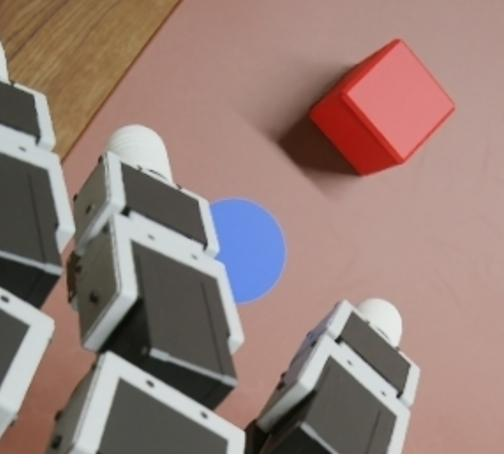

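Call:
move --arm4 '{"target": [-0.8395, -0.7030, 0.905, -0.2419, -0.7026, 0.6327, 0.2178], "speed": 0.1}' --arm3 '{"target": [-1.007, -0.238, 0.930, 0.3007, 0.9537, 0, 0], "speed": 0.1}' --cameras '["arm3_cam_wrist", "arm4_cam_wrist"]'

Call:
zoom_image --camera "arm3_cam_wrist" --region '[220, 60, 420, 240]'

Call:
zoom_image --camera "arm4_cam_wrist" --region '[220, 60, 420, 240]'

Scene clock: 1917.53 s.
Joint torques (N m): arm1=[0.38 -13.63 10.54 -0.12 -0.16 -0.18] | arm2=[1.44 -8.59 14.76 1.65 0.39 -0.03] | arm3=[1.61 -0.85 8.29 2.56 0.15 0.05] | arm4=[2.9 -5.13 7.68 2.41 0.02 -0.19]
Motor temperatures (°C): arm1=[27 33 48 30 28 28] | arm2=[29 33 58 30 30 28] | arm3=[29 32 43 27 31 29] | arm4=[33 34 46 30 30 26]
Heat: arm1: hottest joint3_rad 48 °C; arm2: hottest joint3_rad 58 °C; arm3: hottest joint3_rad 43 °C; arm4: hottest joint3_rad 46 °C.
move: arm3 done; arm4 done
Joint velocities: within noise
arm1, arm2: as last shown
arm1.index_mcp_current_ma: 3
arm1.index_pip_current_ma: -15
arm1.index_dip_current_ma: -2
arm1.middle_mcp_current_ma: -4
arm1.middle_abd_current_ma: -245
arm1.middle_pip_current_ma: -2
arm1.middle_dip_current_ma: -3
arm1.ring_mcp_current_ma: -9
arm1.ring_abd_current_ma: 16
arm1.ring_pip_current_ma: 1
arm1.thumb_cmc_current_ma: -11
arm1.thumb_axl_current_ma: -6
arm1.thumb_mcp_current_ma: -4
arm2.index_mcp_current_ma: 12
arm2.index_abd_current_ma: 372
arm2.index_pip_current_ma: 13
arm2.index_dip_current_ma: 21
arm2.middle_mcp_current_ma: 29
arm2.middle_abd_current_ma: -385
arm2.middle_pip_current_ma: 4
arm2.middle_dip_current_ma: 1
arm2.ring_mcp_current_ma: 9
arm2.ring_abd_current_ma: 40
arm2.ring_pip_current_ma: 1
arm2.ring_dip_current_ma: 2
arm2.thumb_cmc_current_ma: 11
arm2.thumb_axl_current_ma: 9
arm2.thumb_mcp_current_ma: -19
arm2.thumb_ipl_current_ma: 8
arm3.joint_positions: joint1_rad=-2.252 joint2_rad=+0.670 joint3_rad=+0.333 joint4_rad=-0.644 joint5_rad=+0.112 joint6_rad=+0.153 hand_index_mcp=+0.762 hand_index_abd=+0.279 hand_index_pip=+0.577 hand_index_dip=+0.685 hand_middle_mcp=+0.762 hand_middle_abd=-0.273 hand_middle_pip=+0.587 hand_middle_dip=+0.700 hand_ring_mcp=+1.000 hand_ring_abd=-0.422 hand_ring_pip=+0.587 hand_ring_dip=+0.702 hand_thumb_cmc=+0.724 hand_thumb_axl=+0.677 hand_thumb_mcp=+0.218 hand_thumb_ipl=+0.168 hand_current_limit=+0.400 hand_speed=-0.600
arm3.joint_status: not commanded
arm3.hand_state: goal,blocked,goal,goal,goal,blocked,goal,goal,goal,goal,goal,goal,goal,goal,goal,goal
arm3.index_mcp_current_ma: -10
arm3.index_abd_current_ma: 2
arm3.index_pip_current_ma: 1
arm3.index_dip_current_ma: -16
arm3.middle_mcp_current_ma: -6
arm3.middle_abd_current_ma: 16
arm3.middle_pip_current_ma: 5
arm3.middle_dip_current_ma: 4
arm3.ring_mcp_current_ma: -15
arm3.ring_abd_current_ma: 4
arm3.ring_pip_current_ma: -1
arm3.ring_dip_current_ma: -9
arm3.thumb_cmc_current_ma: 11
arm3.thumb_axl_current_ma: -3
arm3.thumb_mcp_current_ma: -4
arm3.thumb_ipl_current_ma: -13
arm3.hand_goal_index_mcp: 0.756
arm3.hand_goal_index_abd: 0.300
arm3.hand_goal_index_pip: 0.576
arm3.hand_goal_index_dip: 0.696
arm3.hand_goal_middle_mcp: 0.754
arm3.hand_goal_middle_abd: -0.300
arm3.hand_goal_middle_pip: 0.576
arm3.hand_goal_middle_dip: 0.696
arm3.hand_goal_ring_mcp: 1.000
arm3.hand_goal_ring_abd: -0.420
arm3.hand_goal_ring_pip: 0.576
arm3.hand_goal_ring_dip: 0.696
arm3.hand_goal_thumb_cmc: 0.714
arm3.hand_goal_thumb_axl: 0.678
arm3.hand_goal_thumb_mcp: 0.226
arm3.hand_goal_thumb_ipl: 0.168
arm3.hand: x=-1.0103 y=-0.2340 z=+0.9258 quat_wxyz=(+0.291, +0.957, +0.001, -0.004)
arm3.hand_target: x=-1.0070 y=-0.2378 z=+0.9301 quat_wxyz=(+0.301, +0.954, +0.000, +0.000)
arm3.hand_status: done (0.007 m and 1.2 deg from the pose sent, 0.032 m and 1.1 deg at the start)
arm4.joint_positions: joint1_rad=+0.964 joint2_rad=+1.191 joint3_rad=+0.460 joint4_rad=-0.172 joint5_rad=+0.061 joint6_rad=+0.067 hand_index_mcp=+0.763 hand_index_abd=+0.286 hand_index_pip=+0.580 hand_index_dip=+0.694 hand_middle_mcp=+0.760 hand_middle_abd=-0.287 hand_middle_pip=+0.582 hand_middle_dip=+0.695 hand_ring_mcp=+0.762 hand_ring_abd=-0.412 hand_ring_pip=+0.579 hand_ring_dip=+0.695 hand_thumb_cmc=+0.725 hand_thumb_axl=+0.677 hand_thumb_mcp=+0.219 hand_thumb_ipl=+0.168 hand_current_limit=+0.400 hand_speed=-0.600
arm4.joint_status: not commanded
arm4.hand_state: goal,goal,goal,goal,goal,goal,goal,goal,goal,goal,goal,goal,goal,goal,goal,goal
arm4.index_mcp_current_ma: -6
arm4.index_abd_current_ma: -11
arm4.index_pip_current_ma: 1
arm4.index_dip_current_ma: 0
arm4.middle_mcp_current_ma: 1
arm4.middle_abd_current_ma: 10
arm4.middle_pip_current_ma: 11
arm4.middle_dip_current_ma: 1
arm4.ring_mcp_current_ma: 4
arm4.ring_abd_current_ma: 5
arm4.ring_pip_current_ma: -6
arm4.ring_dip_current_ma: 6
arm4.thumb_cmc_current_ma: -3
arm4.thumb_axl_current_ma: 12
arm4.thumb_mcp_current_ma: 2
arm4.thumb_ipl_current_ma: -7
arm4.hand_goal_index_mcp: 0.754
arm4.hand_goal_index_abd: 0.300
arm4.hand_goal_index_pip: 0.576
arm4.hand_goal_index_dip: 0.696
arm4.hand_goal_middle_mcp: 0.754
arm4.hand_goal_middle_abd: -0.300
arm4.hand_goal_middle_pip: 0.576
arm4.hand_goal_middle_dip: 0.696
arm4.hand_goal_ring_mcp: 0.754
arm4.hand_goal_ring_abd: -0.420
arm4.hand_goal_ring_pip: 0.576
arm4.hand_goal_ring_dip: 0.696
arm4.hand_goal_thumb_cmc: 0.714
arm4.hand_goal_thumb_axl: 0.678
arm4.hand_goal_thumb_mcp: 0.226
arm4.hand_goal_thumb_ipl: 0.168
arm4.hand: x=-0.8400 y=-0.7009 z=+0.9074 quat_wxyz=(-0.239, -0.702, +0.635, +0.218)
arm4.hand_target: x=-0.8395 y=-0.7029 z=+0.9051 quat_wxyz=(-0.242, -0.703, +0.633, +0.218)
arm4.hand_status: done (0.003 m and 0.4 deg from the pose sent, 0.038 m and 0.4 deg at the start)
arm3_cam_wrist: T_world_to_cam=[[-0.77697, -0.55725, 0.2929, -1.14607], [-0.45813, 0.8196, 0.34406, -0.63943], [-0.43179, 0.13314, -0.89209, 0.54439]] pos_world=[-0.94834, -0.18705, 1.04134]
arm4_cam_wrist: T_world_to_cam=[[-0.58123, 0.7214, 0.3765, -0.28803], [0.81273, 0.53769, 0.22443, 0.81203], [-0.04053, 0.43644, -0.89882, 1.21562]] pos_world=[-0.7781, -0.75937, 1.01883]

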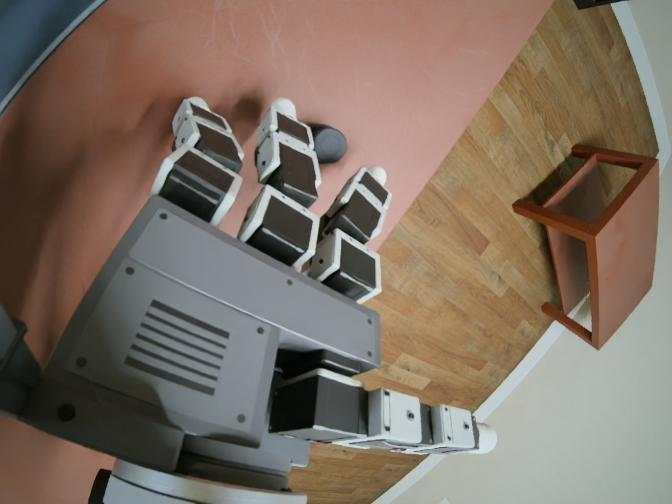

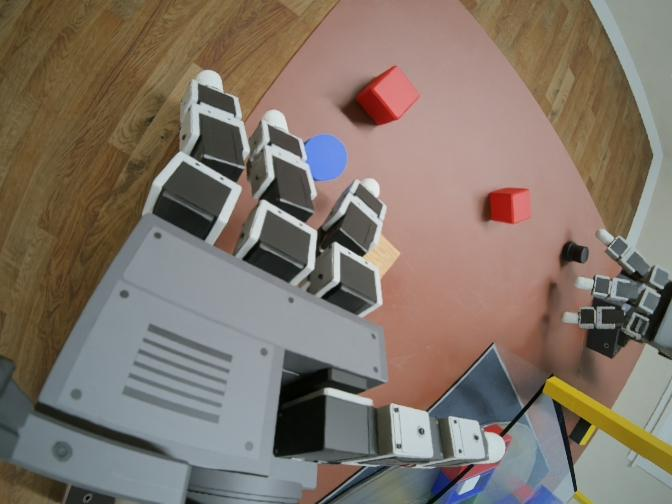

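Scaled by 2.520 from the camera's image (finer frame: 960x720).

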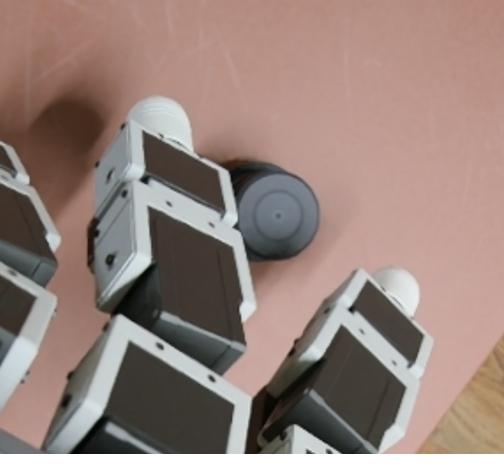

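Scaled by 2.520 from the camera's image (finer frame: 960x720).

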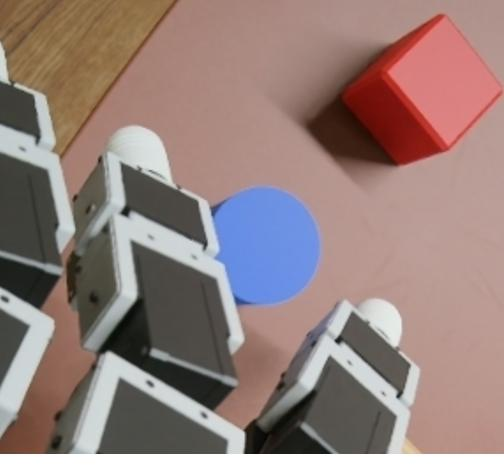

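Call:
move --arm4 '{"target": [-0.8330, -0.7022, 0.882, -0.2419, -0.7026, 0.6327, 0.2178], "speed": 0.08}' --arm3 '{"target": [-1.007, -0.2304, 0.907, 0.3007, 0.9537, 0, 0], "speed": 0.08}' --cameras '["arm3_cam_wrist", "arm4_cam_wrist"]'

Call:
zoom_image --camera "arm3_cam_wrist" --region '[220, 60, 420, 240]'

Call:
zoom_image --camera "arm4_cam_wrist" --region '[220, 60, 420, 240]'

Scene clock: 1990.43 s.
Joint torques (N m): arm1=[0.32 -13.74 10.59 -0.09 -0.15 -0.18] | arm2=[0.97 -8.82 14.78 1.54 0.39 -0.02] | arm3=[1.85 -0.5 7.99 2.59 0.23 0.07] | arm4=[2.96 -5.07 7.04 2.41 0.05 -0.18]
Motor temperatures (°C): arm1=[27 33 48 30 28 28] | arm2=[28 33 58 30 30 28] | arm3=[29 31 40 27 31 29] | arm4=[33 33 42 30 30 26]
Heat: arm1: hottest joint3_rad 48 °C; arm2: hottest joint3_rad 58 °C; arm3: hottest joint3_rad 40 °C; arm4: hottest joint3_rad 42 °C.
move: arm3 done; arm4 done
Joint velocities: within noise
arm1, arm2: as last shown
arm1.index_abd_current_ma: 274
arm1.index_pip_current_ma: -9
arm1.index_dip_current_ma: -3
arm1.middle_mcp_current_ma: -8
arm1.middle_abd_current_ma: -234
arm1.middle_pip_current_ma: 6
arm1.middle_dip_current_ma: -4
arm1.ring_mcp_current_ma: -7
arm1.ring_abd_current_ma: 14
arm1.ring_pip_current_ma: -6
arm1.thumb_cmc_current_ma: -8
arm1.thumb_axl_current_ma: -10
arm1.thumb_mcp_current_ma: -5
arm1.thumb_ipl_current_ma: 0
arm2.index_mcp_current_ma: 4
arm2.index_abd_current_ma: 376
arm2.index_pip_current_ma: 16
arm2.index_dip_current_ma: 15
arm2.middle_mcp_current_ma: 35
arm2.middle_abd_current_ma: -382
arm2.middle_pip_current_ma: 16
arm2.middle_dip_current_ma: -12
arm2.ring_mcp_current_ma: 10
arm2.ring_abd_current_ma: 30
arm2.ring_pip_current_ma: 5
arm2.ring_dip_current_ma: -21
arm2.thumb_cmc_current_ma: 10
arm2.thumb_axl_current_ma: 2
arm2.thumb_mcp_current_ma: -14
arm2.thumb_ipl_current_ma: 7
arm3.joint_positions: joint1_rad=-2.246 joint2_rad=+0.679 joint3_rad=+0.272 joint4_rad=-0.573 joint5_rad=+0.115 joint6_rad=+0.158 hand_index_mcp=+0.762 hand_index_abd=+0.279 hand_index_pip=+0.577 hand_index_dip=+0.685 hand_middle_mcp=+0.763 hand_middle_abd=-0.273 hand_middle_pip=+0.587 hand_middle_dip=+0.700 hand_ring_mcp=+1.000 hand_ring_abd=-0.422 hand_ring_pip=+0.587 hand_ring_dip=+0.702 hand_thumb_cmc=+0.724 hand_thumb_axl=+0.677 hand_thumb_mcp=+0.218 hand_thumb_ipl=+0.168 hand_current_limit=+0.400 hand_speed=-0.600
arm3.joint_status: not commanded
arm3.hand_state: goal,blocked,goal,goal,goal,blocked,goal,goal,goal,goal,goal,goal,goal,goal,goal,goal
arm3.index_mcp_current_ma: -9
arm3.index_abd_current_ma: -2
arm3.index_pip_current_ma: 7
arm3.index_dip_current_ma: -7
arm3.middle_mcp_current_ma: -2
arm3.middle_abd_current_ma: 13
arm3.middle_pip_current_ma: -7
arm3.middle_dip_current_ma: 8
arm3.ring_mcp_current_ma: -8
arm3.ring_abd_current_ma: -5
arm3.ring_pip_current_ma: -8
arm3.ring_dip_current_ma: 0
arm3.thumb_cmc_current_ma: 11
arm3.thumb_axl_current_ma: -7
arm3.thumb_mcp_current_ma: -10
arm3.thumb_ipl_current_ma: 1
arm3.hand_goal_index_mcp: 0.756
arm3.hand_goal_index_abd: 0.300
arm3.hand_goal_index_pip: 0.576
arm3.hand_goal_index_dip: 0.696
arm3.hand_goal_middle_mcp: 0.754
arm3.hand_goal_middle_abd: -0.300
arm3.hand_goal_middle_pip: 0.576
arm3.hand_goal_middle_dip: 0.696
arm3.hand_goal_ring_mcp: 1.000
arm3.hand_goal_ring_abd: -0.420
arm3.hand_goal_ring_pip: 0.576
arm3.hand_goal_ring_dip: 0.696
arm3.hand_goal_thumb_cmc: 0.714
arm3.hand_goal_thumb_axl: 0.678
arm3.hand_goal_thumb_mcp: 0.226
arm3.hand_goal_thumb_ipl: 0.168
arm3.hand: x=-1.0107 y=-0.2268 z=+0.9035 quat_wxyz=(+0.292, +0.956, +0.001, -0.004)
arm3.hand_target: x=-1.0070 y=-0.2302 z=+0.9071 quat_wxyz=(+0.301, +0.954, +0.000, +0.000)
arm3.hand_status: done (0.006 m and 1.2 deg from the pose sent, 0.019 m and 1.2 deg at the start)
arm4.joint_positions: joint1_rad=+0.964 joint2_rad=+1.244 joint3_rad=+0.416 joint4_rad=-0.073 joint5_rad=+0.061 joint6_rad=+0.067 hand_index_mcp=+0.763 hand_index_abd=+0.286 hand_index_pip=+0.580 hand_index_dip=+0.694 hand_middle_mcp=+0.760 hand_middle_abd=-0.287 hand_middle_pip=+0.582 hand_middle_dip=+0.695 hand_ring_mcp=+0.762 hand_ring_abd=-0.412 hand_ring_pip=+0.579 hand_ring_dip=+0.695 hand_thumb_cmc=+0.725 hand_thumb_axl=+0.677 hand_thumb_mcp=+0.219 hand_thumb_ipl=+0.168 hand_current_limit=+0.400 hand_speed=-0.600
arm4.joint_status: not commanded
arm4.hand_state: goal,goal,goal,goal,goal,goal,goal,goal,goal,goal,goal,goal,goal,goal,goal,goal
arm4.index_mcp_current_ma: -4
arm4.index_abd_current_ma: -11
arm4.index_pip_current_ma: -9
arm4.index_dip_current_ma: 5
arm4.middle_mcp_current_ma: 3
arm4.middle_abd_current_ma: 18
arm4.middle_pip_current_ma: 1
arm4.middle_dip_current_ma: -9
arm4.ring_mcp_current_ma: 9
arm4.ring_abd_current_ma: -1
arm4.ring_pip_current_ma: -7
arm4.ring_dip_current_ma: 7
arm4.thumb_cmc_current_ma: -5
arm4.thumb_axl_current_ma: -1
arm4.thumb_mcp_current_ma: -6
arm4.thumb_ipl_current_ma: -13
arm4.hand_goal_index_mcp: 0.754
arm4.hand_goal_index_abd: 0.300
arm4.hand_goal_index_pip: 0.576
arm4.hand_goal_index_dip: 0.696
arm4.hand_goal_middle_mcp: 0.754
arm4.hand_goal_middle_abd: -0.300
arm4.hand_goal_middle_pip: 0.576
arm4.hand_goal_middle_dip: 0.696
arm4.hand_goal_ring_mcp: 0.754
arm4.hand_goal_ring_abd: -0.420
arm4.hand_goal_ring_pip: 0.576
arm4.hand_goal_ring_dip: 0.696
arm4.hand_goal_thumb_cmc: 0.714
arm4.hand_goal_thumb_axl: 0.678
arm4.hand_goal_thumb_mcp: 0.226
arm4.hand_goal_thumb_ipl: 0.168
arm4.hand: x=-0.8341 y=-0.6999 z=+0.8853 quat_wxyz=(-0.240, -0.701, +0.635, +0.219)
arm4.hand_target: x=-0.8329 y=-0.7021 z=+0.8821 quat_wxyz=(-0.242, -0.703, +0.633, +0.218)
arm4.hand_status: done (0.004 m and 0.3 deg from the pose sent, 0.026 m and 0.4 deg at the start)
arm3_cam_wrist: T_world_to_cam=[[-0.77713, -0.55685, 0.29324, -1.13626], [-0.45825, 0.82006, 0.34281, -0.6367], [-0.43137, 0.13203, -0.89246, 0.52379]] pos_world=[-0.94884, -0.17975, 1.01893]
arm4_cam_wrist: T_world_to_cam=[[-0.58024, 0.72162, 0.37761, -0.27709], [0.81332, 0.53778, 0.22206, 0.81435], [-0.04283, 0.43596, -0.89895, 1.19343]] pos_world=[-0.77199, -0.75827, 0.99662]

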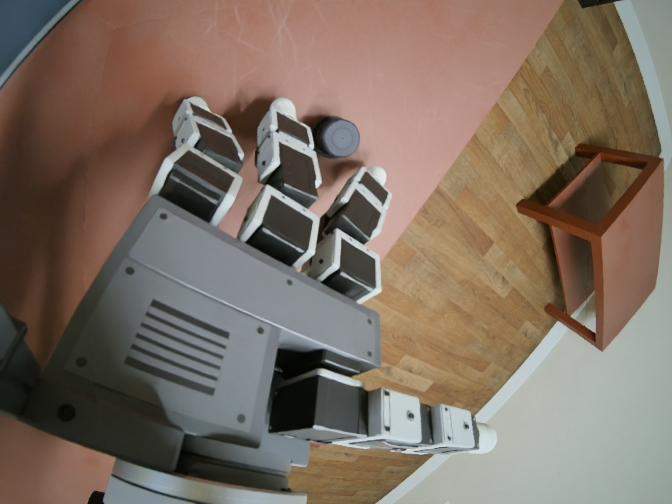

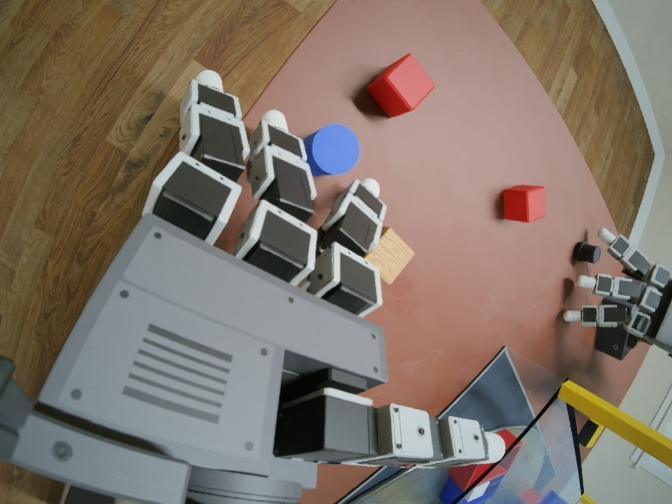

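Scaled by 2.520 from the camera's image (finer frame: 960x720).

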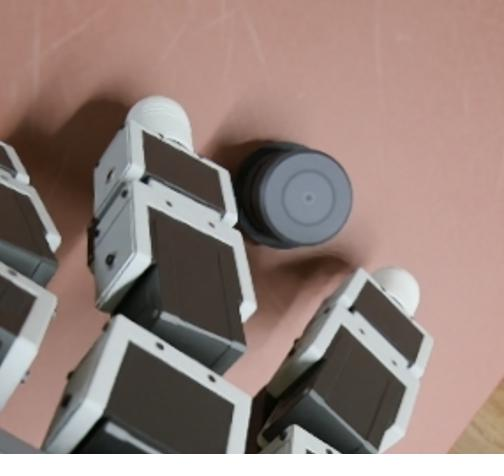

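Scaled by 2.520 from the camera's image (finer frame: 960x720).

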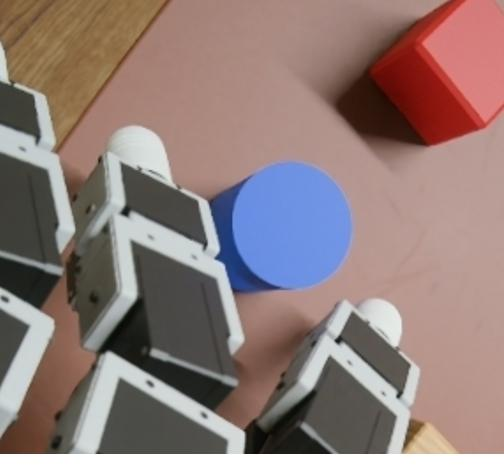

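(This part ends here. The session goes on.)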